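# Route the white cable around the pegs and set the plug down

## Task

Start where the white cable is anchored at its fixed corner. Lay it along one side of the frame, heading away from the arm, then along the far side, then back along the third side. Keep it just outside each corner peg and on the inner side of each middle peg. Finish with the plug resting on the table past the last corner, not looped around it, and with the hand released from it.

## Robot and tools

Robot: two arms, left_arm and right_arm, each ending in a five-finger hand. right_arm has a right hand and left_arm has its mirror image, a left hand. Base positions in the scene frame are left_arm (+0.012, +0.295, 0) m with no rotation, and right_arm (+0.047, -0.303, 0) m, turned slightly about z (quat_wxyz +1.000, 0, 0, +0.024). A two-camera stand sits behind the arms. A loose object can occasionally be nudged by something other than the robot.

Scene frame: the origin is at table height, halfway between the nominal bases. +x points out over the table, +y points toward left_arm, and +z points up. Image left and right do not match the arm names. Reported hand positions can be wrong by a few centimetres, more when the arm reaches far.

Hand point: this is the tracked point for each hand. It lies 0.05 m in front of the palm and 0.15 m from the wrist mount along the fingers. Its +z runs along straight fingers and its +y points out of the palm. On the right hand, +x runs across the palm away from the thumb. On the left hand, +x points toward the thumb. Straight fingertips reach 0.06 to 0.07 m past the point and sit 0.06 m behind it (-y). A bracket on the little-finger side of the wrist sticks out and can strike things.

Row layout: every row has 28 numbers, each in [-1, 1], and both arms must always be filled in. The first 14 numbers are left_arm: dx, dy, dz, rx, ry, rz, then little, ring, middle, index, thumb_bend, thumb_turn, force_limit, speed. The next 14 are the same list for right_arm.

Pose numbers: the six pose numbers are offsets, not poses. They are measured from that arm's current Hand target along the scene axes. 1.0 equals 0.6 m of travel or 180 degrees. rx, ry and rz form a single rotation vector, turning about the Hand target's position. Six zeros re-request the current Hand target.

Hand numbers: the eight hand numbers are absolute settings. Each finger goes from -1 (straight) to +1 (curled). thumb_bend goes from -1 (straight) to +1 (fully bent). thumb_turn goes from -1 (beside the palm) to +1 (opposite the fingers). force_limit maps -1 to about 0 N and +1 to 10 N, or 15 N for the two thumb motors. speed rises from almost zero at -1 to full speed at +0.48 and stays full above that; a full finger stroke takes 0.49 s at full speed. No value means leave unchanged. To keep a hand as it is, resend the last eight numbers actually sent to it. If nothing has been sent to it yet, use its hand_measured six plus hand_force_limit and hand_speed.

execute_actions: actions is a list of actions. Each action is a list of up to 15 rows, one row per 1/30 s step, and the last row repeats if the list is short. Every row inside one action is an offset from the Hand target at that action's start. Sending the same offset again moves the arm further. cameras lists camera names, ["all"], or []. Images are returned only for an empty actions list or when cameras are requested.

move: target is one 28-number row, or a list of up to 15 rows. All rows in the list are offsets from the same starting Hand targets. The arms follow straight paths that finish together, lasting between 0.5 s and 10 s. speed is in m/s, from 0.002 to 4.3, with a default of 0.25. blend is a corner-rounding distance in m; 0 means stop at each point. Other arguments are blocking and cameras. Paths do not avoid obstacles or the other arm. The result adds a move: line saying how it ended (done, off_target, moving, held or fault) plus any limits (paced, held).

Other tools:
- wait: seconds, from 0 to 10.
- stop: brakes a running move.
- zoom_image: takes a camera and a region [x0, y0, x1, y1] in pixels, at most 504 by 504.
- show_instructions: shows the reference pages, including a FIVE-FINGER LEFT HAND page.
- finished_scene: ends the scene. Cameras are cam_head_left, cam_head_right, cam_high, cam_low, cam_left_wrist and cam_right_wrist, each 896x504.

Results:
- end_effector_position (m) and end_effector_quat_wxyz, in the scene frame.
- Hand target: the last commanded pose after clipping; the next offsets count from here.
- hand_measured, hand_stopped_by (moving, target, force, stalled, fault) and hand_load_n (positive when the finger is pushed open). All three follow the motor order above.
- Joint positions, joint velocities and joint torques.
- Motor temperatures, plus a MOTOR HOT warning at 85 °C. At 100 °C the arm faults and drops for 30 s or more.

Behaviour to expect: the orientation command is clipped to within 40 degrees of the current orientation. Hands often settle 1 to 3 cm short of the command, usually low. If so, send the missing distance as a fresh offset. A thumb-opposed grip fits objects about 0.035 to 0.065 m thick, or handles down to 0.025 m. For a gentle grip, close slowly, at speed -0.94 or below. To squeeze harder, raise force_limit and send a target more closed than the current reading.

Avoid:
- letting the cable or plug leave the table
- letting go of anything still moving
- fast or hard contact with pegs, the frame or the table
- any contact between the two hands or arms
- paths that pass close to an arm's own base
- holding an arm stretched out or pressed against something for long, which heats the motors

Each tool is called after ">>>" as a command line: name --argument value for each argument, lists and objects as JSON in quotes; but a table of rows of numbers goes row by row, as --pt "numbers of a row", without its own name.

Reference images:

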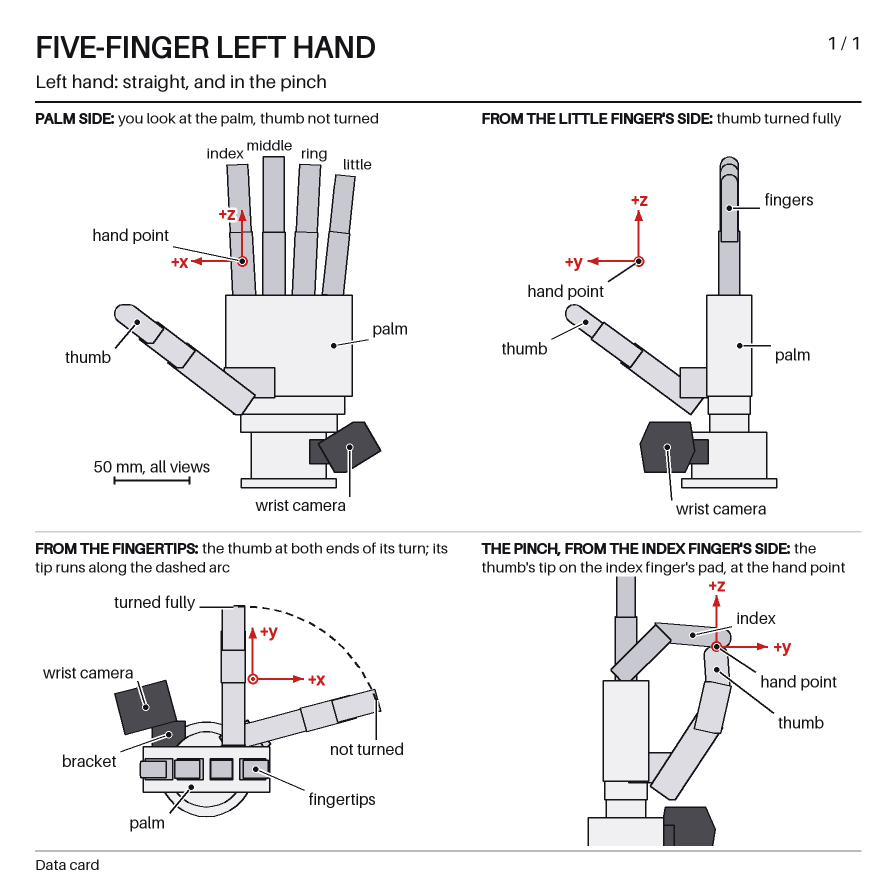

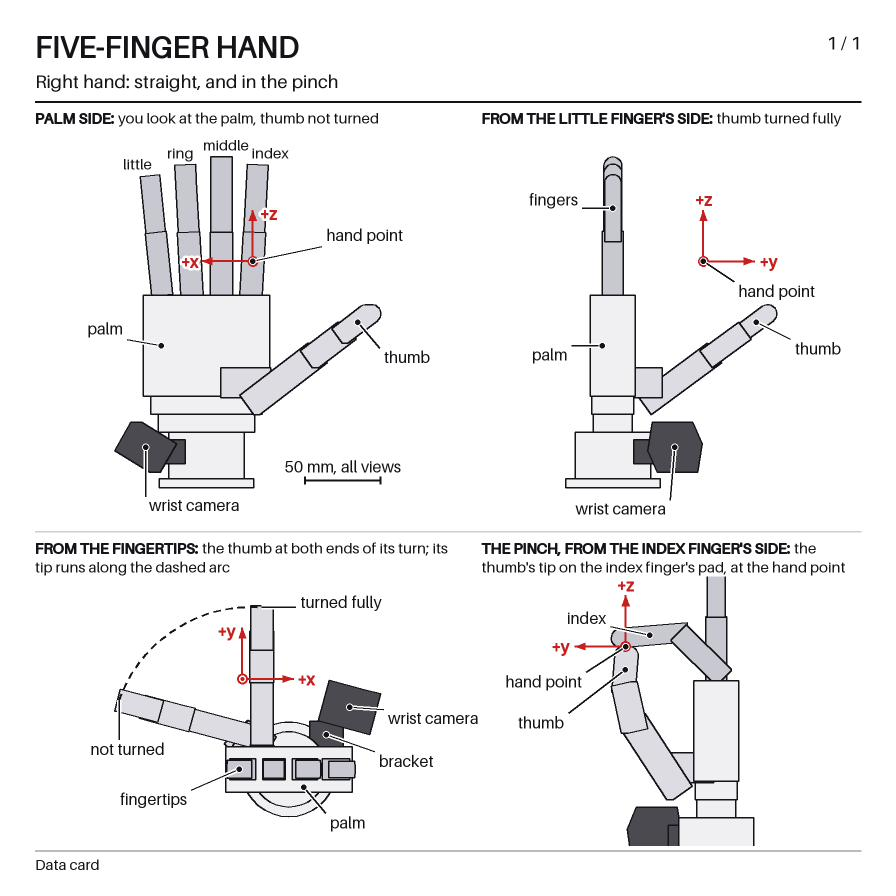

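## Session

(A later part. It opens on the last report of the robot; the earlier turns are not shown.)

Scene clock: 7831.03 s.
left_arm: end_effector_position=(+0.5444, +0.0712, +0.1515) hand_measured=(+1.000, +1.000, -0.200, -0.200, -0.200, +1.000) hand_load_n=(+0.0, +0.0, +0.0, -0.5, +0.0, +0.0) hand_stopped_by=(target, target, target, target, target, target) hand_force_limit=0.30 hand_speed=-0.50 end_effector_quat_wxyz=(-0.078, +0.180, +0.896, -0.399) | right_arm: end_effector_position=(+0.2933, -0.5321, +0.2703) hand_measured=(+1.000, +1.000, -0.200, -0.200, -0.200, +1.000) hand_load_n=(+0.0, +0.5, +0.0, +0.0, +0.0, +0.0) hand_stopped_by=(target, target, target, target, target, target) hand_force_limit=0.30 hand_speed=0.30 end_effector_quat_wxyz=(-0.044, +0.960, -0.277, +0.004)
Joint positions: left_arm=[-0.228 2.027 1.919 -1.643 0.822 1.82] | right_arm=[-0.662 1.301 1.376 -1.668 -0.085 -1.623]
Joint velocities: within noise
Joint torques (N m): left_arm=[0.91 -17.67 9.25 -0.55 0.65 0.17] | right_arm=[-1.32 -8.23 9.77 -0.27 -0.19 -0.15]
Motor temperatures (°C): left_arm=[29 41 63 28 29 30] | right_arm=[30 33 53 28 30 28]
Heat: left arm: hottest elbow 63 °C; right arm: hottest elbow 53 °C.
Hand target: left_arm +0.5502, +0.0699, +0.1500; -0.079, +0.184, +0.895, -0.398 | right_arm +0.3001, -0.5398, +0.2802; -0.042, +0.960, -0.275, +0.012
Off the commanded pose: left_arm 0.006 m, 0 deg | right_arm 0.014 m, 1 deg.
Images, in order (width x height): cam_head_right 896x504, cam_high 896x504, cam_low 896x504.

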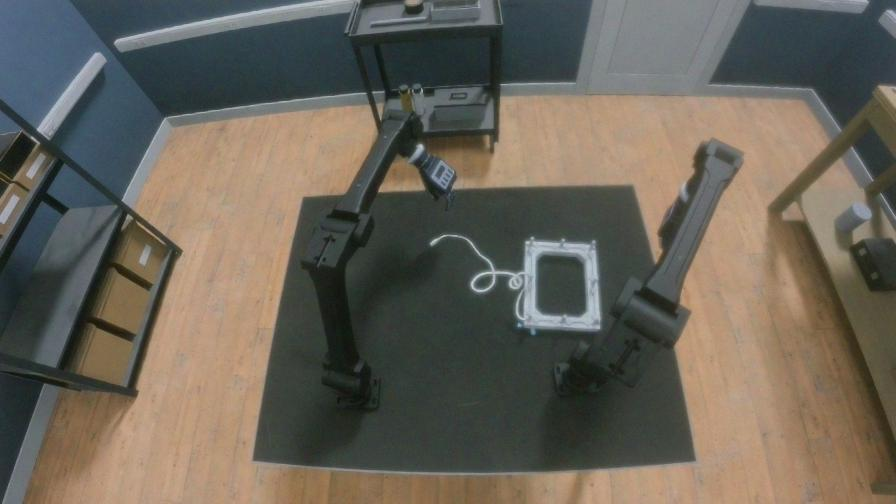

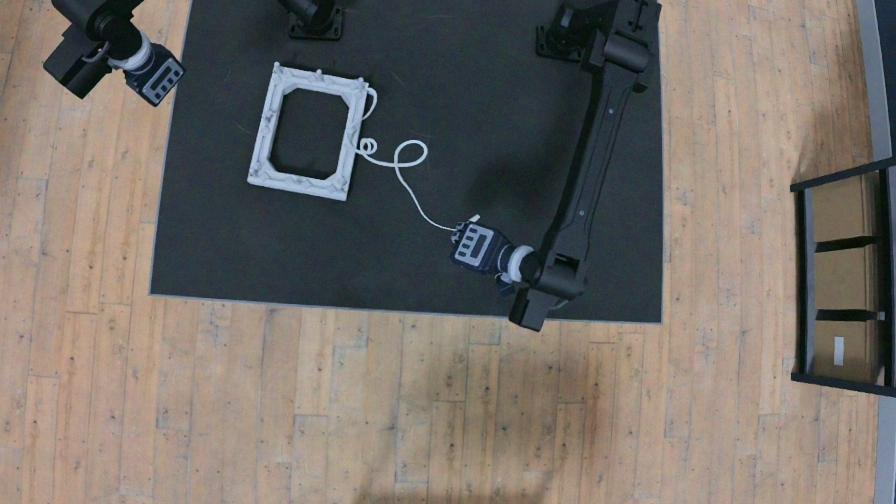

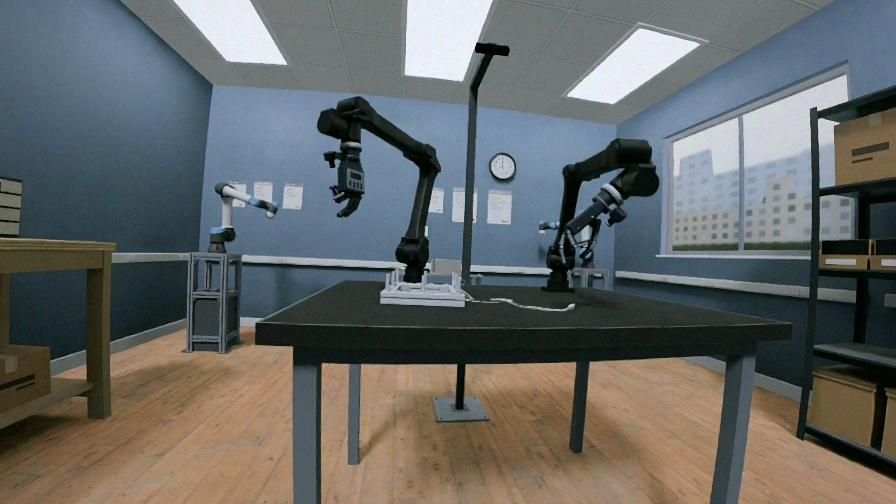

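>>> move --target '[-0.142,0.02,-0.09,-0.1436,-0.1652,0.777,1,1,-0.2,-0.2,-0.2,1,0.3,0.3,0,0,0,0,0,0,1,1,-0.2,-0.2,-0.2,1,0.3,0.3]' --speed 0.35 --cameras '["cam_left_wrist"]'

Scene clock: 7878.67 s.
left_arm: end_effector_position=(+0.4569, +0.0931, +0.0883) hand_measured=(+1.000, +1.000, -0.200, -0.200, -0.200, +1.000) hand_load_n=(+0.0, +0.0, +0.0, +0.0, +0.0, +0.0) hand_stopped_by=(target, target, target, target, target, target) hand_force_limit=0.30 hand_speed=0.30 end_effector_quat_wxyz=(-0.552, +0.674, -0.390, +0.299) | right_arm: end_effector_position=(+0.2933, -0.5321, +0.2703) hand_measured=(+1.000, +1.000, -0.200, -0.200, -0.200, +1.000) hand_load_n=(+0.0, +0.0, +0.0, +0.5, +0.0, +0.0) hand_stopped_by=(target, target, target, target, target, target) hand_force_limit=0.30 hand_speed=0.30 end_effector_quat_wxyz=(-0.044, +0.960, -0.277, +0.004)
Joint positions: left_arm=[-0.768 1.509 0.705 0.094 -1.24 -0.655] | right_arm=[-0.662 1.301 1.376 -1.668 -0.085 -1.623]
Joint torques (N m): left_arm=[0.56 -9.11 8.55 0.58 -0.7 -0.02] | right_arm=[-1.08 -8.06 9.59 -0.34 -0.18 -0.1]
Motor temperatures (°C): left_arm=[29 42 63 28 29 30] | right_arm=[30 33 53 28 30 28]
Heat: left arm: hottest elbow 63 °C; right arm: hottest elbow 53 °C.
Hand target: left_arm +0.4649, +0.0819, +0.0961; -0.548, +0.676, -0.384, +0.308 | right_arm +0.3001, -0.5398, +0.2802; -0.042, +0.960, -0.275, +0.012
Off the commanded pose: left_arm 0.016 m, 1 deg | right_arm 0.014 m, 1 deg.
move: off_target (left_arm, right_arm)
Images, in order (width x height): cam_left_wrist 896x504.

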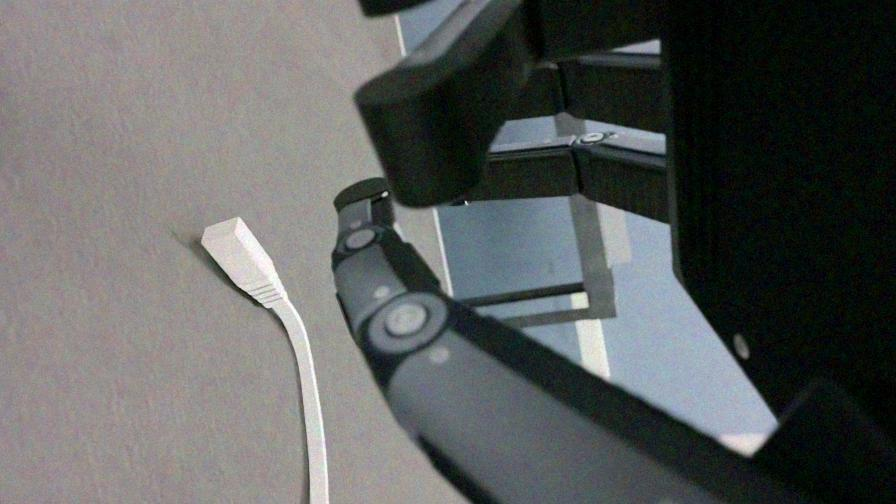

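>>> move --target '[0.058,-0.007,-0.05,0,0,0,1,1,-0.2,-0.2,-0.2,1,0.3,0.3,0,0,0,0,0,0,1,1,-0.2,-0.2,-0.2,1,0.3,0.3]' --speed 0.15 --cameras '["cam_left_wrist"]'

Scene clock: 7887.30 s.
left_arm: end_effector_position=(+0.4873, +0.0838, +0.0606) hand_measured=(+1.000, +1.000, -0.200, -0.200, -0.200, +1.000) hand_load_n=(+0.0, +0.0, +0.0, +0.0, +0.0, +0.0) hand_stopped_by=(target, target, target, target, target, target) hand_force_limit=0.30 hand_speed=0.30 end_effector_quat_wxyz=(-0.549, +0.675, -0.391, +0.301) | right_arm: end_effector_position=(+0.2933, -0.5321, +0.2703) hand_measured=(+1.000, +1.000, -0.200, -0.200, -0.200, +1.000) hand_load_n=(+0.0, +0.0, +0.0, +0.0, +0.0, +0.0) hand_stopped_by=(target, target, target, target, target, target) hand_force_limit=0.30 hand_speed=0.30 end_effector_quat_wxyz=(-0.044, +0.960, -0.277, +0.004)
Joint positions: left_arm=[-0.731 1.639 0.75 0.238 -1.205 -0.595] | right_arm=[-0.662 1.301 1.376 -1.668 -0.085 -1.623]
Joint torques (N m): left_arm=[1.49 -10.05 7.92 1.76 -0.46 0.23] | right_arm=[-0.44 -7.94 9.81 -0.27 -0.12 -0.16]
Motor temperatures (°C): left_arm=[29 41 62 28 29 30] | right_arm=[30 33 53 28 30 28]
Heat: left arm: hottest elbow 62 °C; right arm: hottest elbow 53 °C.
Hand target: left_arm +0.4998, +0.0777, +0.0661; -0.548, +0.676, -0.384, +0.308 | right_arm +0.3001, -0.5398, +0.2802; -0.042, +0.960, -0.275, +0.012
Off the commanded pose: left_arm 0.015 m, 1 deg | right_arm 0.014 m, 1 deg.
move: off_target (left_arm, right_arm)
Images, in order (width x height): cam_left_wrist 896x504.

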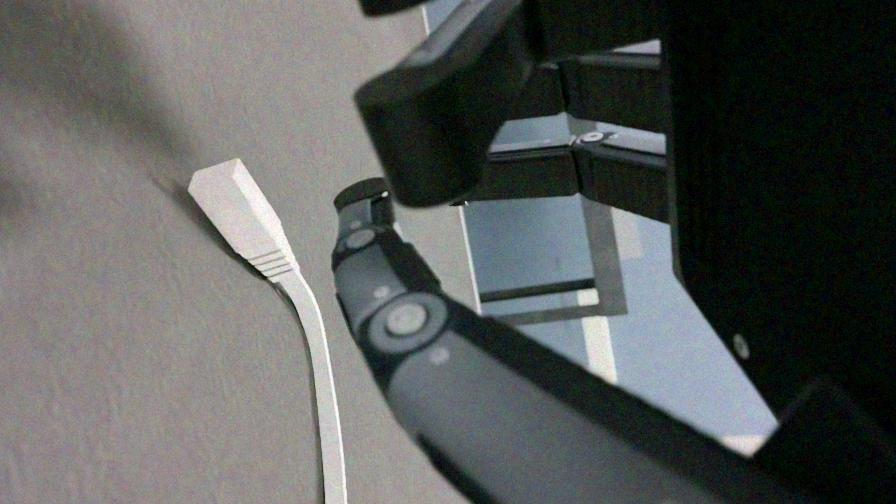

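>>> move --target '[-0.01,0.0,-0.028,0,0,0,1,1,-0.2,-0.2,-0.2,1,0.3,0.3,0,0,0,0,0,0,1,1,-0.2,-0.2,-0.2,1,0.3,0.3]' --speed 0.12 --cameras '["cam_left_wrist"]'

Scene clock: 7891.57 s.
left_arm: end_effector_position=(+0.4897, +0.0822, +0.0505) hand_measured=(+1.000, +1.000, -0.200, -0.200, -0.200, +1.000) hand_load_n=(+0.0, +0.0, +0.0, +0.0, +0.0, +0.0) hand_stopped_by=(target, target, target, target, target, target) hand_force_limit=0.30 hand_speed=0.30 end_effector_quat_wxyz=(-0.549, +0.675, -0.388, +0.303) | right_arm: end_effector_position=(+0.2933, -0.5321, +0.2703) hand_measured=(+1.000, +1.000, -0.200, -0.200, -0.200, +1.000) hand_load_n=(+0.5, +0.0, +0.0, +0.0, +0.0, +0.0) hand_stopped_by=(target, target, target, target, target, target) hand_force_limit=0.30 hand_speed=0.30 end_effector_quat_wxyz=(-0.044, +0.960, -0.277, +0.004)
Joint positions: left_arm=[-0.731 1.673 0.75 0.278 -1.208 -0.594] | right_arm=[-0.662 1.301 1.376 -1.668 -0.085 -1.623]
Joint torques (N m): left_arm=[0.79 -10.23 6.28 1.84 -0.66 0.07] | right_arm=[-0.85 -7.88 9.65 -0.08 -0.14 -0.22]
Motor temperatures (°C): left_arm=[29 41 61 28 29 30] | right_arm=[30 33 53 28 30 28]
Heat: left arm: hottest elbow 61 °C; right arm: hottest elbow 53 °C.
Hand target: left_arm +0.4938, +0.0777, +0.0492; -0.548, +0.676, -0.384, +0.308 | right_arm +0.3001, -0.5398, +0.2802; -0.042, +0.960, -0.275, +0.012
Off the commanded pose: left_arm 0.006 m, 1 deg | right_arm 0.014 m, 1 deg.
move: off_target (right_arm)
Images, in order (width x height): cam_left_wrist 896x504.

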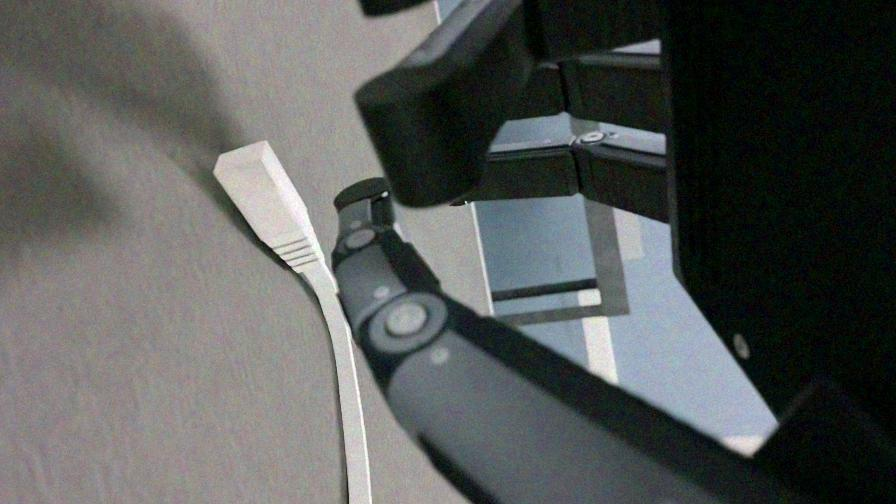

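>>> move --target '[-0.022,-0.008,-0.02,0,0,0,1,1,-0.2,-0.2,-0.2,1,0.3,0.3,0,0,0,0,0,0,1,1,-0.2,-0.2,-0.2,1,0.3,0.3]' --speed 0.12 --cameras '["cam_left_wrist"]'

Scene clock: 7896.90 s.
left_arm: end_effector_position=(+0.4835, +0.0757, +0.0451) hand_measured=(+1.000, +1.000, -0.200, -0.200, -0.200, +1.000) hand_load_n=(+0.0, +0.0, +0.0, +0.0, +0.0, +0.0) hand_stopped_by=(target, target, target, target, target, target) hand_force_limit=0.30 hand_speed=0.30 end_effector_quat_wxyz=(-0.549, +0.677, -0.381, +0.309) | right_arm: end_effector_position=(+0.2933, -0.5321, +0.2703) hand_measured=(+1.000, +1.000, -0.200, -0.200, -0.200, +1.000) hand_load_n=(+0.0, +0.0, +0.5, +0.0, +0.0, +0.0) hand_stopped_by=(target, target, target, target, target, target) hand_force_limit=0.30 hand_speed=0.30 end_effector_quat_wxyz=(-0.044, +0.960, -0.277, +0.004)
Joint positions: left_arm=[-0.754 1.688 0.745 0.278 -1.231 -0.636] | right_arm=[-0.662 1.301 1.376 -1.668 -0.085 -1.623]
Joint torques (N m): left_arm=[0.5 -10.23 5.26 1.17 -0.68 0] | right_arm=[-0.38 -8.06 9.62 -0.25 -0.1 -0.21]
Motor temperatures (°C): left_arm=[29 41 60 28 29 30] | right_arm=[30 33 53 28 30 28]
Heat: left arm: hottest elbow 60 °C; right arm: hottest elbow 53 °C.
Hand target: left_arm +0.4805, +0.0729, +0.0371; -0.548, +0.676, -0.384, +0.308 | right_arm +0.3001, -0.5398, +0.2802; -0.042, +0.960, -0.275, +0.012
Off the commanded pose: left_arm 0.009 m, 0 deg | right_arm 0.014 m, 1 deg.
move: off_target (right_arm)
Images, in order (width x height): cam_left_wrist 896x504.

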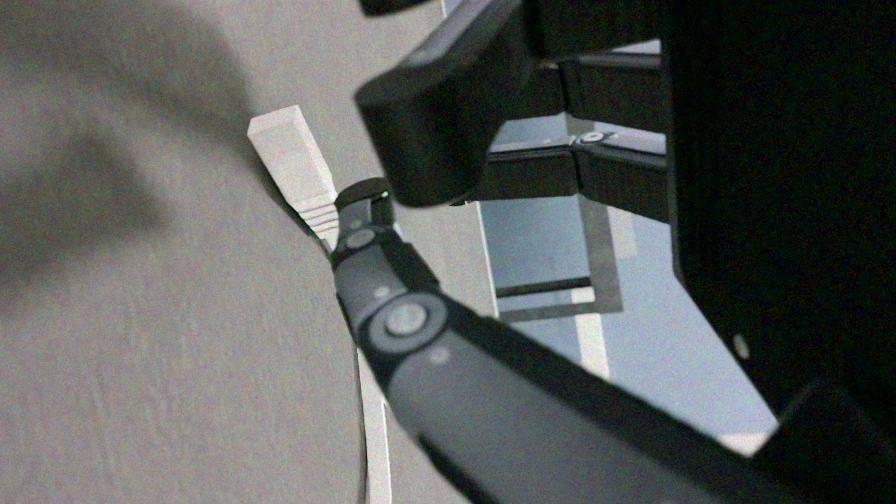

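>>> move --target '[-0.018,0.02,-0.012,0,0,0,1,1,-0.2,-0.2,-0.2,1,0.3,0.3,0,0,0,0,0,0,1,1,-0.2,-0.2,-0.2,1,0.3,0.3]' --speed 0.12 --cameras '["cam_left_wrist"]'

Scene clock: 7902.27 s.
left_arm: end_effector_position=(+0.4705, +0.0879, +0.0322) hand_measured=(+1.000, +1.000, -0.200, -0.200, -0.200, +1.000) hand_load_n=(+0.0, +0.0, +0.0, +0.0, +0.0, +0.0) hand_stopped_by=(target, target, target, target, target, target) hand_force_limit=0.30 hand_speed=0.30 end_effector_quat_wxyz=(-0.551, +0.675, -0.386, +0.301) | right_arm: end_effector_position=(+0.2933, -0.5321, +0.2703) hand_measured=(+1.000, +1.000, -0.200, -0.200, -0.200, +1.000) hand_load_n=(+0.0, +0.0, +0.0, +0.0, +0.0, +0.0) hand_stopped_by=(target, target, target, target, target, target) hand_force_limit=0.30 hand_speed=0.30 end_effector_quat_wxyz=(-0.044, +0.960, -0.277, +0.004)
Joint positions: left_arm=[-0.754 1.688 0.698 0.305 -1.232 -0.636] | right_arm=[-0.662 1.301 1.376 -1.668 -0.085 -1.623]
Joint torques (N m): left_arm=[0.56 -10.64 4.85 1.8 -0.58 0.01] | right_arm=[-0.26 -7.77 9.65 -0.14 -0.13 -0.18]
Motor temperatures (°C): left_arm=[29 41 59 28 29 30] | right_arm=[30 33 53 28 30 28]
Heat: left arm: hottest elbow 59 °C; right arm: hottest elbow 53 °C.
Hand target: left_arm +0.4697, +0.0849, +0.0300; -0.548, +0.676, -0.384, +0.308 | right_arm +0.3001, -0.5398, +0.2802; -0.042, +0.960, -0.275, +0.012
Off the commanded pose: left_arm 0.004 m, 1 deg | right_arm 0.014 m, 1 deg.
move: off_target (right_arm)
Images, in order (width x height): cam_left_wrist 896x504.

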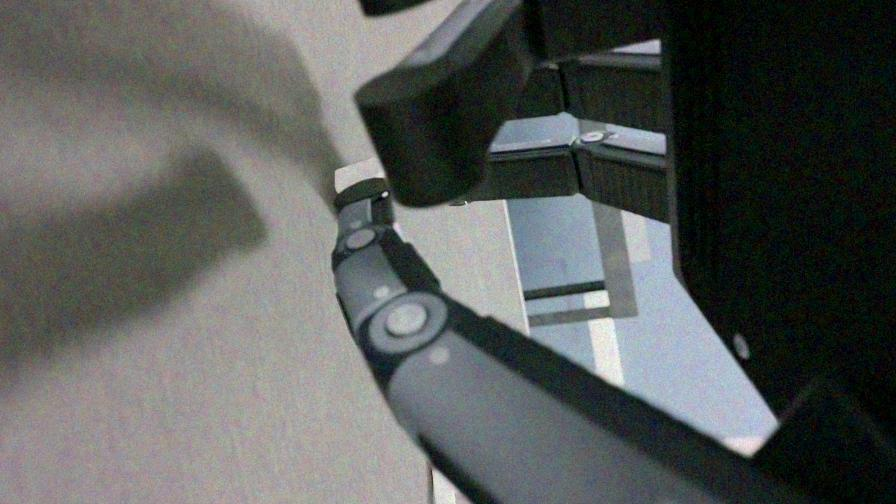

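>>> move --target '[0.018,0.0,-0.008,0,0,0,1,1,-0.2,-0.2,-0.2,1,0.3,0.3,0,0,0,0,0,0,1,1,-0.2,-0.2,-0.2,1,0.3,0.3]' --speed 0.1 --cameras '["cam_left_wrist"]'

>>> zoom_image --camera "cam_left_wrist" --region '[260, 60, 500, 280]'

Scene clock: 7909.53 s.
left_arm: end_effector_position=(+0.4740, +0.0846, +0.0268) hand_measured=(+1.000, +1.000, -0.200, -0.200, -0.200, +1.000) hand_load_n=(+0.0, +0.0, -0.5, +0.0, +0.0, +0.0) hand_stopped_by=(target, target, target, target, target, target) hand_force_limit=0.30 hand_speed=0.30 end_effector_quat_wxyz=(-0.547, +0.676, -0.386, +0.308) | right_arm: end_effector_position=(+0.2933, -0.5321, +0.2703) hand_measured=(+1.000, +1.000, -0.200, -0.200, -0.200, +1.000) hand_load_n=(+0.0, +0.0, +0.0, +0.0, +0.0, +0.0) hand_stopped_by=(target, target, target, target, target, target) hand_force_limit=0.30 hand_speed=0.30 end_effector_quat_wxyz=(-0.044, +0.960, -0.277, +0.004)
Joint positions: left_arm=[-0.751 1.71 0.698 0.351 -1.219 -0.624] | right_arm=[-0.662 1.301 1.376 -1.668 -0.085 -1.623]
Joint torques (N m): left_arm=[1.73 -10.11 5.87 1.83 -0.47 0.21] | right_arm=[0.15 -7.71 9.52 -0.29 -0.18 -0.25]
Motor temperatures (°C): left_arm=[29 41 58 28 29 30] | right_arm=[30 33 54 28 30 28]
Heat: left arm: hottest elbow 58 °C; right arm: hottest elbow 54 °C.
Hand target: left_arm +0.4806, +0.0849, +0.0252; -0.548, +0.676, -0.384, +0.308 | right_arm +0.3001, -0.5398, +0.2802; -0.042, +0.960, -0.275, +0.012
Off the commanded pose: left_arm 0.007 m, 0 deg | right_arm 0.014 m, 1 deg.
move: off_target (right_arm)
Images, in order (width x height): cam_left_wrist 896x504.

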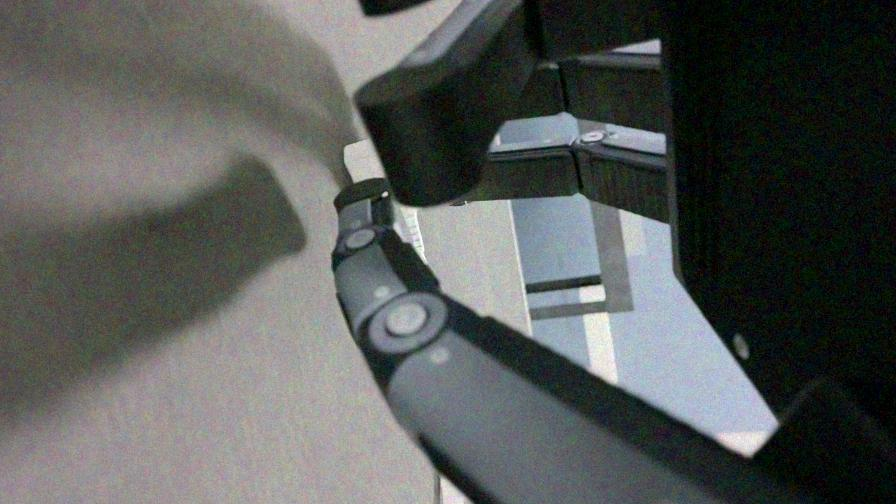

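Scaled by 2.100 from the camera's 896x504 image, which has a finer 1280x720 frame.

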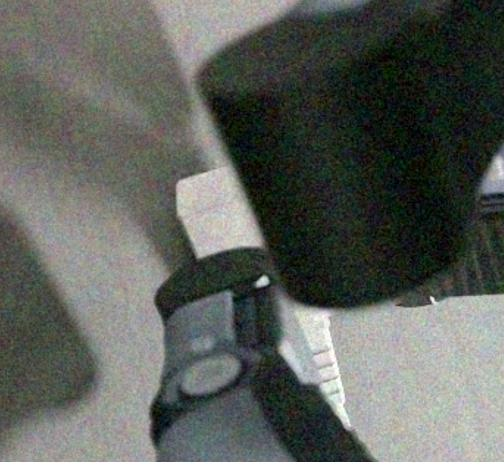

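>>> move --target '[0.006,0.0,-0.011,0,0,0,1,1,-0.2,-0.2,-0.2,1,0.3,0.3,0,0,0,0,0,0,1,1,-0.2,-0.2,-0.2,1,0.3,0.3]' --speed 0.1 --cameras '[]'

>>> execute_actions --actions '[[[0,0,0,0,0,0,1,1,0.5,0.5,-0.2,1,0.3,-0.85,0,0,0,0,0,0,1,1,-0.2,-0.2,-0.2,1,0.3,0.3]],[[0,0,0,0,0,0,1,1,0.5,0.5,-0.2,1,0.3,-0.85,0,0,0,0,0,0,1,1,-0.2,-0.2,-0.2,1,0.3,0.3]],[[0,0,0,0,0,0,1,1,0.5,0.5,-0.2,1,0.3,-0.85,0,0,0,0,0,0,1,1,-0.2,-0.2,-0.2,1,0.3,0.3]],[[0,0,0,0,0,0,1,1,0.5,0.5,-0.2,1,0.3,-0.85,0,0,0,0,0,0,1,1,-0.2,-0.2,-0.2,1,0.3,0.3]],[[0,0,0,0,0,0,1,1,0.5,0.5,-0.2,1,0.3,-0.85,0,0,0,0,0,0,1,1,-0.2,-0.2,-0.2,1,0.3,0.3]]]' --cameras '["cam_left_wrist"]'

Scene clock: 7918.97 s.
left_arm: end_effector_position=(+0.4762, +0.0859, +0.0192) hand_measured=(+1.000, +1.000, -0.200, -0.200, -0.200, +1.000) hand_load_n=(+0.0, +0.0, +0.0, +0.0, +0.0, +0.0) hand_stopped_by=(target, target, target, target, target, target) hand_force_limit=0.30 hand_speed=0.30 end_effector_quat_wxyz=(-0.547, +0.675, -0.387, +0.307) | right_arm: end_effector_position=(+0.2933, -0.5321, +0.2703) hand_measured=(+1.000, +1.000, -0.200, -0.200, -0.200, +1.000) hand_load_n=(+0.0, +0.0, +0.0, +0.0, +0.0, +0.0) hand_stopped_by=(target, target, target, target, target, target) hand_force_limit=0.30 hand_speed=0.30 end_effector_quat_wxyz=(-0.044, +0.960, -0.277, +0.004)
Joint positions: left_arm=[-0.745 1.733 0.698 0.381 -1.215 -0.614] | right_arm=[-0.662 1.301 1.376 -1.668 -0.085 -1.623]
Joint torques (N m): left_arm=[1.67 -10.17 6.02 1.78 -0.46 0.23] | right_arm=[-0.97 -7.53 9.88 -0.14 -0.16 -0.2]
Motor temperatures (°C): left_arm=[29 40 58 28 29 30] | right_arm=[30 33 54 28 30 28]
Heat: left arm: hottest elbow 58 °C; right arm: hottest elbow 54 °C.
Hand target: left_arm +0.4841, +0.0850, +0.0186; -0.549, +0.676, -0.384, +0.308 | right_arm +0.3001, -0.5398, +0.2802; -0.042, +0.960, -0.275, +0.012
Off the commanded pose: left_arm 0.008 m, 0 deg | right_arm 0.014 m, 1 deg.
move: off_target (right_arm)
No camera images: "cameras" was empty.

Scene clock: 7921.67 s.
left_arm: end_effector_position=(+0.4789, +0.0883, +0.0213) hand_measured=(+1.000, +1.000, +0.156, +0.158, -0.202, +1.000) hand_load_n=(+0.0, +0.0, +10.0, +8.5, +7.5, -0.5) hand_stopped_by=(target, target, force, force, target, target) hand_force_limit=0.30 hand_speed=-0.85 end_effector_quat_wxyz=(-0.549, +0.677, -0.381, +0.308) | right_arm: end_effector_position=(+0.2933, -0.5321, +0.2703) hand_measured=(+1.000, +1.000, -0.200, -0.200, -0.200, +1.000) hand_load_n=(+0.0, +0.0, +0.5, +0.5, +0.0, +0.0) hand_stopped_by=(target, target, target, target, target, target) hand_force_limit=0.30 hand_speed=0.30 end_effector_quat_wxyz=(-0.044, +0.960, -0.277, +0.004)
Joint positions: left_arm=[-0.739 1.733 0.699 0.39 -1.219 -0.613] | right_arm=[-0.662 1.301 1.376 -1.668 -0.085 -1.623]
Joint torques (N m): left_arm=[1.2 -10.17 5.96 1.43 -0.27 0.21] | right_arm=[-0.09 -6.89 9.48 -0.25 -0.14 -0.25]
Motor temperatures (°C): left_arm=[29 40 57 28 29 30] | right_arm=[30 33 54 28 30 28]
Heat: left arm: hottest elbow 57 °C; right arm: hottest elbow 54 °C.
Hand target: left_arm +0.4842, +0.0849, +0.0186; -0.548, +0.676, -0.384, +0.308 | right_arm +0.3001, -0.5398, +0.2802; -0.042, +0.960, -0.275, +0.012
Off the commanded pose: left_arm 0.007 m, 0 deg | right_arm 0.014 m, 1 deg.
Images, in order (width x height): cam_left_wrist 896x504.

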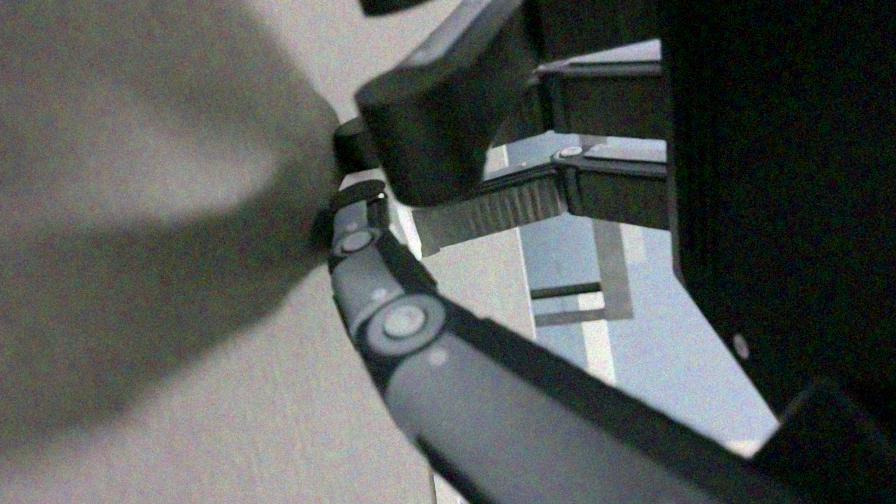

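>>> move --pt "0 0.02 0.12 0 0 0 1 1 0.55 0.55 -0.2 1 0.3 -0.85 0 0 0 0 0 0 1 1 -0.2 -0.2 -0.2 1 0.3 0.3" --pt "0.193 0.525 0.12 0 0 -0.28 1 1 0.55 0.55 -0.2 1 0.3 -0.85 0 0 0 0 0 0 1 1 -0.2 -0.2 -0.2 1 0.3 0.3" --pt "0.285 0.78 0.115 0 0 -0.306 1 1 0.55 0.55 -0.2 1 0.3 -0.85 0 0 0 0 0 0 1 1 -0.2 -0.2 -0.2 1 0.3 0.3" --speed '[0.15,0.2,0.08]' --blend '[0.03,0.04,0]' --cameras '["cam_head_left","cam_low"]'

>>> zoom_image --camera "cam_head_left" --region '[290, 180, 580, 340]'

>>> zoom_image --camera "cam_low" --region '[430, 260, 510, 310]'

Scene clock: 7951.33 s.
left_arm: end_effector_position=(+0.6468, +0.5380, +0.0868) hand_measured=(+1.000, +1.000, +0.156, +0.158, -0.202, +1.000) hand_load_n=(+0.0, +0.0, +9.5, +7.0, +7.0, +0.0) hand_stopped_by=(target, target, force, force, target, target) hand_force_limit=0.30 hand_speed=-0.85 end_effector_quat_wxyz=(+0.335, -0.425, +0.652, -0.532) | right_arm: end_effector_position=(+0.2933, -0.5321, +0.2703) hand_measured=(+1.000, +1.000, -0.200, -0.200, -0.200, +1.000) hand_load_n=(+0.0, +0.0, +0.0, +0.0, +0.0, +0.0) hand_stopped_by=(target, target, target, target, target, target) hand_force_limit=0.30 hand_speed=0.30 end_effector_quat_wxyz=(-0.044, +0.960, -0.277, +0.004)
Joint positions: left_arm=[0.618 1.967 1.294 0.264 1.012 0.336] | right_arm=[-0.662 1.301 1.376 -1.668 -0.085 -1.623]
Joint torques (N m): left_arm=[1.79 -16.21 9.95 0.95 0.28 0.25] | right_arm=[-0.44 -7.94 9.77 -0.23 -0.19 -0.18]
Motor temperatures (°C): left_arm=[29 40 56 28 29 30] | right_arm=[30 33 54 28 30 28]
Heat: left arm: hottest elbow 56 °C; right arm: hottest elbow 54 °C.
Hand target: left_arm +0.6550, +0.5530, +0.0875; +0.344, -0.422, +0.653, -0.526 | right_arm +0.3001, -0.5398, +0.2802; -0.042, +0.960, -0.275, +0.012
Off the commanded pose: left_arm 0.017 m, 1 deg | right_arm 0.014 m, 1 deg.
move: off_target (left_arm, right_arm)
Images, in order (width x height): cam_head_left 896x504, cam_low 896x504.

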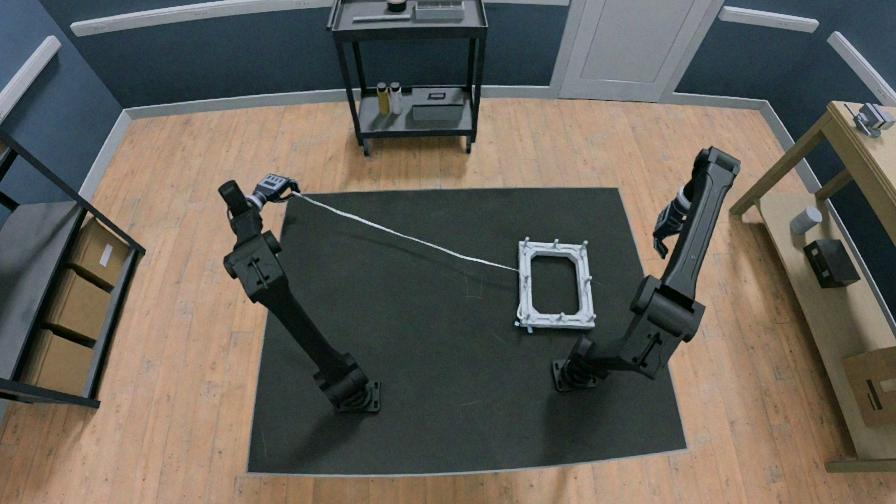

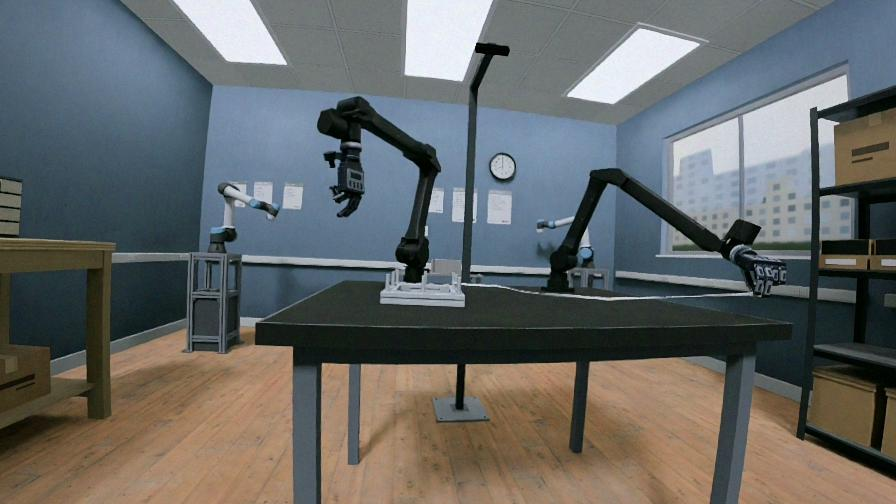

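Scaled by 1.738 from the camera's 896x504 image, which has a finer 1280x720 frame.

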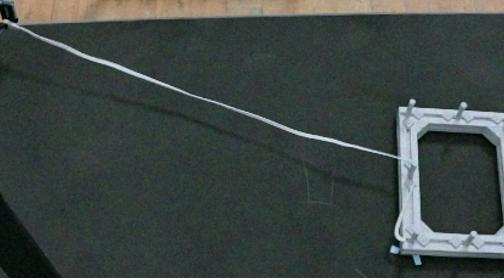

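Scaled by 6.300 from the camera's 896x504 image, which has a finer 1280x720 frame.

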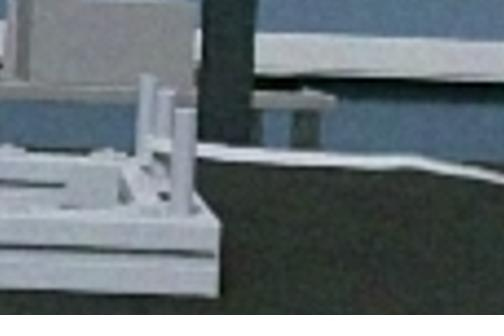

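>>> move --pt "0.025 -0.288 0.005 0.0286 0.0347 -0.172 1 1 0.55 0.55 -0.2 1 0.3 -0.85 0 0 0 0 0 0 1 1 -0.2 -0.2 -0.2 1 0.3 0.3" --pt "-0.025 -0.505 0.02 0.109 0.0778 -0.3341 1 1 0.55 0.55 -0.2 1 0.3 -0.85 0 0 0 0 0 0 1 1 -0.2 -0.2 -0.2 1 0.3 0.3" --pt "-0.075 -0.622 0.02 0.1583 0.0842 -0.412 1 1 0.55 0.55 -0.2 1 0.3 -0.85 0 0 0 0 0 0 1 1 -0.2 -0.2 -0.2 1 0.3 0.3" --speed '[0.15,0.15,0.15]' --blend '[0.04,0.04,0]' --cameras '["cam_head_left","cam_left_wrist","cam_low"]'

>>> zoom_image --camera "cam_head_left" --region '[370, 180, 560, 320]'

Scene clock: 7972.60 s.
left_arm: end_effector_position=(+0.6004, +0.1801, +0.1011) hand_measured=(+1.000, +1.000, +0.156, +0.158, -0.202, +1.000) hand_load_n=(+0.0, +0.0, +9.5, +7.0, +7.0, -0.5) hand_stopped_by=(target, target, force, force, target, target) hand_force_limit=0.30 hand_speed=-0.85 end_effector_quat_wxyz=(-0.037, +0.075, +0.910, -0.406) | right_arm: end_effector_position=(+0.2933, -0.5321, +0.2703) hand_measured=(+1.000, +1.000, -0.200, -0.200, -0.200, +1.000) hand_load_n=(+0.0, +0.0, +0.0, +0.0, +0.0, +0.0) hand_stopped_by=(target, target, target, target, target, target) hand_force_limit=0.30 hand_speed=0.30 end_effector_quat_wxyz=(-0.044, +0.960, -0.277, +0.004)
Joint positions: left_arm=[-0.027 2.109 1.917 -1.541 0.827 1.78] | right_arm=[-0.662 1.301 1.376 -1.668 -0.085 -1.623]
Joint torques (N m): left_arm=[0.56 -18.08 10.09 -0.5 0.6 0.19] | right_arm=[-0.73 -7.47 9.69 -0.27 -0.23 -0.15]
Motor temperatures (°C): left_arm=[29 40 57 28 29 30] | right_arm=[30 33 54 28 30 28]
Heat: left arm: hottest elbow 57 °C; right arm: hottest elbow 54 °C.
Hand target: left_arm +0.6100, +0.1797, +0.0994; -0.034, +0.082, +0.910, -0.405 | right_arm +0.3001, -0.5398, +0.2802; -0.042, +0.960, -0.275, +0.012
Off the commanded pose: left_arm 0.010 m, 1 deg | right_arm 0.014 m, 1 deg.
move: off_target (right_arm)
Images, in order (width x height): cam_head_left 896x504, cam_low 896x504, cam_left_wrist 896x504.

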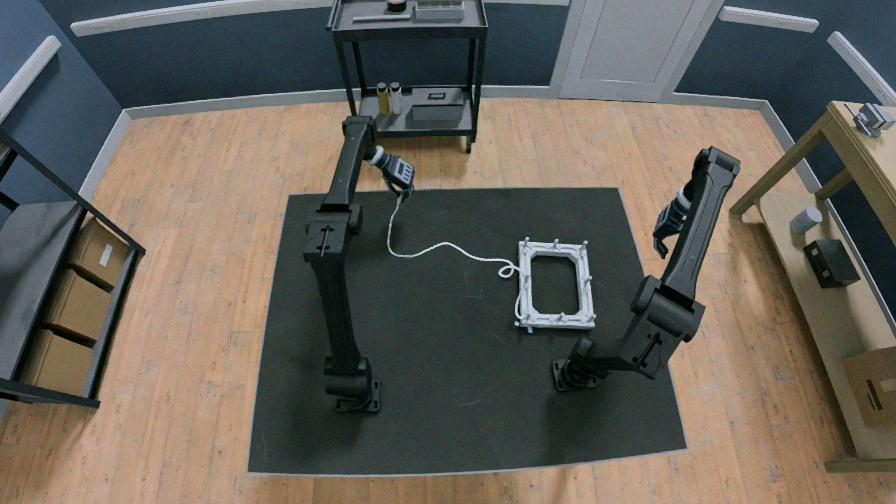

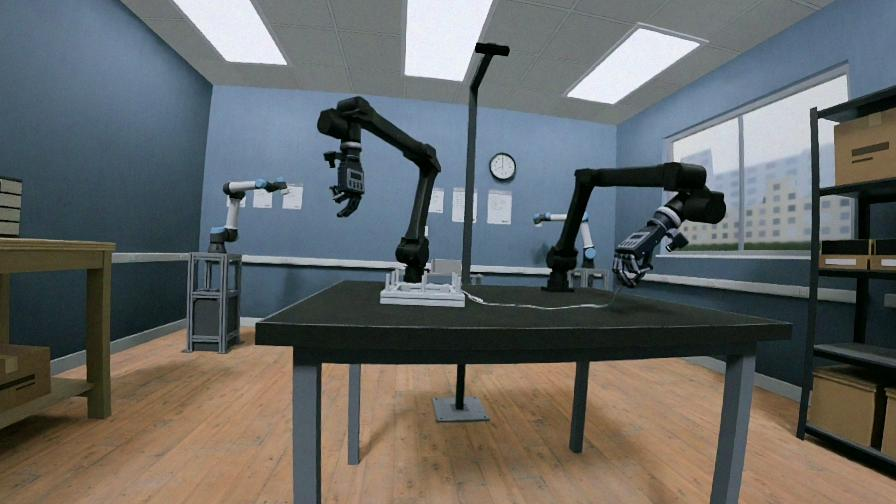

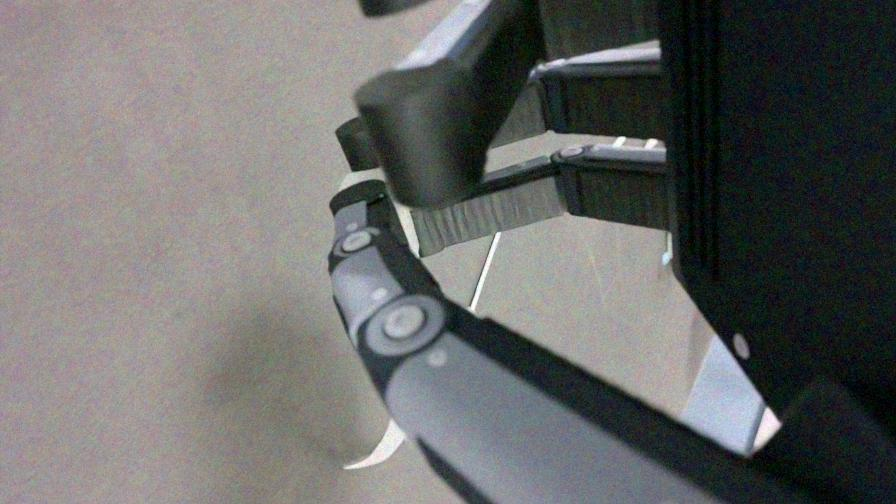

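Scaled by 2.653 from the camera's 896x504 image, which has a finer 1280x720 frame.

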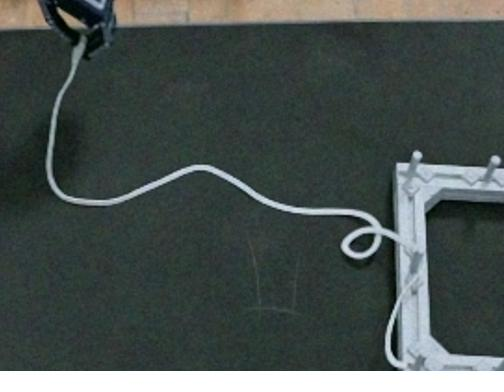

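>>> move --pt "0.0 0 -0.115 0 0 0 1 1 0.55 0.55 -0.2 1 0.3 -0.85 0 0 0 0 0 0 1 1 -0.2 -0.2 -0.2 1 0.3 0.3" --speed '[0.1]' --cameras '[]'

>>> execute_actions --actions '[[[0,0,0,0,0,0,1,1,-0.2,-0.2,-0.2,1,0.3,-0.5,0,0,0,0,0,0,1,1,-0.2,-0.2,-0.2,1,0.3,0.3]],[[0,0,0,0,0,0,1,1,-0.2,-0.2,-0.2,1,0.3,-0.5,0,0,0,0,0,0,1,1,-0.2,-0.2,-0.2,1,0.3,0.3]],[[0,0,0.2,0,0,0,1,1,-0.2,-0.2,-0.2,1,0.3,-0.5,0,0,0,0,0,0,1,1,-0.2,-0.2,-0.2,1,0.3,0.3]]]' --cameras '["cam_head_left"]'

>>> zoom_image --camera "cam_head_left" --region '[370, 180, 560, 320]'

Scene clock: 7984.03 s.
left_arm: end_effector_position=(+0.6078, +0.1801, +0.0414) hand_measured=(+1.000, +1.000, +0.156, +0.158, -0.202, +1.000) hand_load_n=(+0.0, +0.0, +9.5, +7.0, +7.0, +0.0) hand_stopped_by=(target, target, force, force, target, target) hand_force_limit=0.30 hand_speed=-0.85 end_effector_quat_wxyz=(-0.033, +0.077, +0.910, -0.405) | right_arm: end_effector_position=(+0.2933, -0.5321, +0.2703) hand_measured=(+1.000, +1.000, -0.200, -0.200, -0.200, +1.000) hand_load_n=(+0.0, +0.0, +0.0, +0.0, +0.0, +0.0) hand_stopped_by=(target, target, target, target, target, target) hand_force_limit=0.30 hand_speed=0.30 end_effector_quat_wxyz=(-0.044, +0.960, -0.277, +0.004)
Joint positions: left_arm=[-0.027 2.168 1.858 -1.416 0.827 1.782] | right_arm=[-0.662 1.301 1.376 -1.668 -0.085 -1.623]
Joint torques (N m): left_arm=[0.85 -18.78 7.15 0.35 0.6 0.19] | right_arm=[-0.91 -8.12 9.68 -0.17 -0.12 -0.21]
Motor temperatures (°C): left_arm=[29 41 58 28 29 30] | right_arm=[30 33 54 28 30 28]
Heat: left arm: hottest elbow 58 °C; right arm: hottest elbow 54 °C.
Hand target: left_arm +0.6101, +0.1797, +0.0305; -0.034, +0.082, +0.910, -0.405 | right_arm +0.3001, -0.5398, +0.2802; -0.042, +0.960, -0.275, +0.012
Off the commanded pose: left_arm 0.011 m, 1 deg | right_arm 0.014 m, 1 deg.
move: off_target (left_arm, right_arm)
No camera images: "cameras" was empty.

Scene clock: 7986.10 s.
left_arm: end_effector_position=(+0.6042, +0.1804, +0.1525) hand_measured=(+1.000, +1.000, -0.200, -0.200, -0.200, +1.000) hand_load_n=(+0.0, +0.0, +0.0, +0.0, +0.0, +0.0) hand_stopped_by=(target, target, target, target, target, target) hand_force_limit=0.30 hand_speed=-0.50 end_effector_quat_wxyz=(-0.033, +0.078, +0.911, -0.405) | right_arm: end_effector_position=(+0.2933, -0.5321, +0.2703) hand_measured=(+1.000, +1.000, -0.200, -0.200, -0.200, +1.000) hand_load_n=(+0.0, +0.0, +0.0, +0.0, +0.0, +0.0) hand_stopped_by=(target, target, target, target, target, target) hand_force_limit=0.30 hand_speed=0.30 end_effector_quat_wxyz=(-0.044, +0.960, -0.277, +0.004)
Joint positions: left_arm=[-0.027 2.094 2.03 -1.661 0.825 1.782] | right_arm=[-0.662 1.301 1.376 -1.668 -0.085 -1.623]
Joint torques (N m): left_arm=[0.91 -18.55 9.57 -0.47 0.66 0.17] | right_arm=[-0.5 -7.53 9.81 -0.51 -0.23 -0.16]
Motor temperatures (°C): left_arm=[29 41 58 28 29 30] | right_arm=[30 33 54 28 30 28]
Heat: left arm: hottest elbow 58 °C; right arm: hottest elbow 54 °C.
Hand target: left_arm +0.6101, +0.1798, +0.1505; -0.034, +0.082, +0.910, -0.405 | right_arm +0.3001, -0.5398, +0.2802; -0.042, +0.960, -0.275, +0.012
Off the commanded pose: left_arm 0.006 m, 0 deg | right_arm 0.014 m, 1 deg.
Images, in order (width x height): cam_head_left 896x504.

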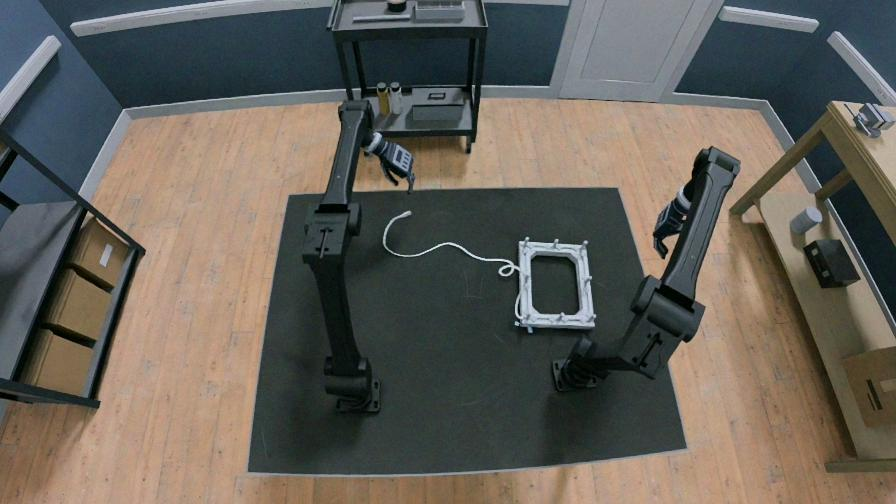

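Scaled by 2.653 from the camera's 896x504 image, which has a finer 1280x720 frame.

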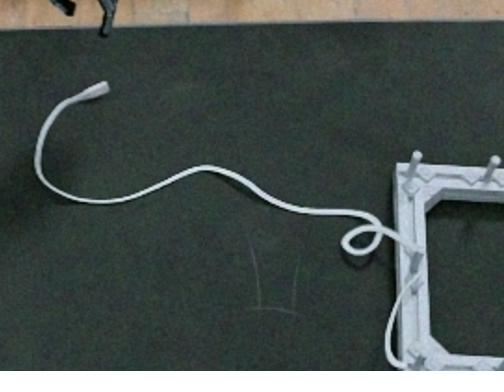

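>>> move --target '[-0.317,0.45,0.167,-0.1541,-0.0981,0.4605,1,1,-0.2,-0.2,-0.2,1,0.3,0.3,0.25,0.733,-0.133,0.2745,-0.3048,-0.1529,1,1,-0.2,-0.2,-0.2,1,0.3,0.3]' --speed 0.35 --cameras '[]'

>>> move --target '[0,0,0,0,0,0,1,1,-0.2,-0.2,-0.2,1,0.3,0.3,0.225,0.467,-0.158,0,0,0,1,1,-0.2,-0.2,-0.2,1,0.3,0.3]' --speed 0.3 --cameras '["cam_right_wrist"]'

Scene clock: 8006.70 s.
left_arm: end_effector_position=(+0.4207, +0.4454, +0.2473) hand_measured=(+1.000, +1.000, -0.200, -0.200, -0.200, +1.000) hand_load_n=(+0.0, +0.0, +0.0, +0.0, +0.5, +0.0) hand_stopped_by=(target, target, target, target, target, target) hand_force_limit=0.30 hand_speed=0.30 end_effector_quat_wxyz=(+0.376, -0.471, +0.623, -0.499) | right_arm: end_effector_position=(+0.4501, -0.1042, +0.2030) hand_measured=(+1.000, +1.000, -0.200, -0.200, -0.200, +1.000) hand_load_n=(+0.0, +0.0, +0.0, +0.0, +0.0, +0.0) hand_stopped_by=(target, target, target, target, target, target) hand_force_limit=0.30 hand_speed=0.30 end_effector_quat_wxyz=(-0.530, +0.661, -0.410, +0.338)
Joint positions: left_arm=[0.747 1.088 0.77 -0.091 0.986 0.346] | right_arm=[0.307 0.94 0.515 0.213 -0.091 -0.032]
Joint torques (N m): left_arm=[1.73 -6.83 8.16 2.11 0.23 -0.05] | right_arm=[0.21 -3.6 7.36 3.06 0.02 -0.01]
Motor temperatures (°C): left_arm=[29 43 59 28 29 30] | right_arm=[30 33 54 29 30 28]
Heat: left arm: hottest elbow 59 °C; right arm: hottest elbow 54 °C.
Hand target: left_arm +0.4198, +0.4498, +0.2506; +0.384, -0.472, +0.618, -0.498 | right_arm +0.4501, -0.1002, +0.2004; -0.534, +0.659, -0.412, +0.334
Off the commanded pose: left_arm 0.006 m, 1 deg | right_arm 0.005 m, 1 deg.
move: done
No camera images: "cameras" was empty.

Scene clock: 8008.63 s.
left_arm: end_effector_position=(+0.4207, +0.4454, +0.2473) hand_measured=(+1.000, +1.000, -0.200, -0.200, -0.200, +1.000) hand_load_n=(+0.0, +0.0, +0.0, +0.0, +0.0, +0.0) hand_stopped_by=(target, target, target, target, target, target) hand_force_limit=0.30 hand_speed=0.30 end_effector_quat_wxyz=(+0.376, -0.471, +0.623, -0.499) | right_arm: end_effector_position=(+0.5756, +0.1692, +0.0998) hand_measured=(+1.000, +1.000, -0.200, -0.200, -0.200, +1.000) hand_load_n=(+0.0, +0.0, +0.0, +0.0, +0.0, +0.0) hand_stopped_by=(target, target, target, target, target, target) hand_force_limit=0.30 hand_speed=0.30 end_effector_quat_wxyz=(-0.525, +0.667, -0.409, +0.335)
Joint positions: left_arm=[0.747 1.088 0.77 -0.091 0.986 0.345] | right_arm=[0.717 1.82 1.068 0.515 0.304 0.054]
Joint torques (N m): left_arm=[1.73 -6.83 8.14 2.07 0.24 -0.03] | right_arm=[0.38 -14.45 8.79 2.35 0.12 0]
Motor temperatures (°C): left_arm=[29 42 60 28 29 30] | right_arm=[30 33 54 29 30 28]
Heat: left arm: hottest elbow 60 °C; right arm: hottest elbow 54 °C.
Hand target: left_arm +0.4198, +0.4498, +0.2506; +0.384, -0.472, +0.618, -0.498 | right_arm +0.5850, +0.1800, +0.1054; -0.533, +0.659, -0.412, +0.334
Off the commanded pose: left_arm 0.006 m, 1 deg | right_arm 0.016 m, 1 deg.
move: off_target (right_arm)
Images, in order (width x height): cam_right_wrist 896x504.

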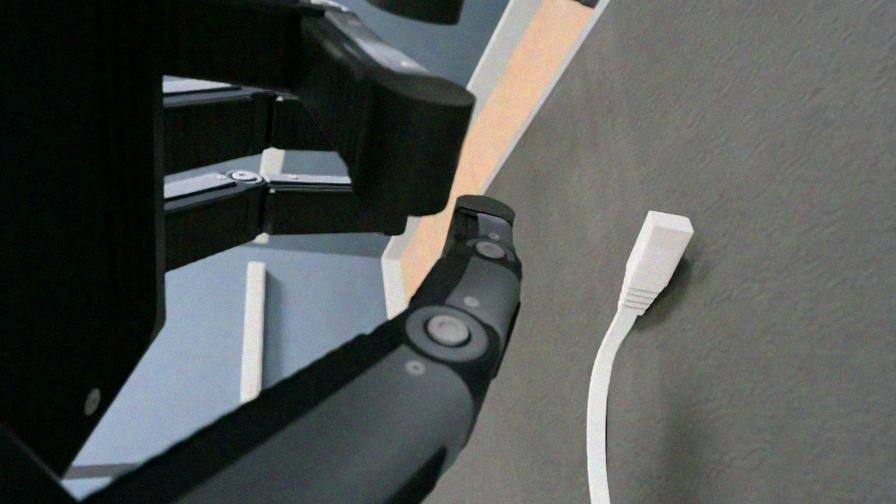

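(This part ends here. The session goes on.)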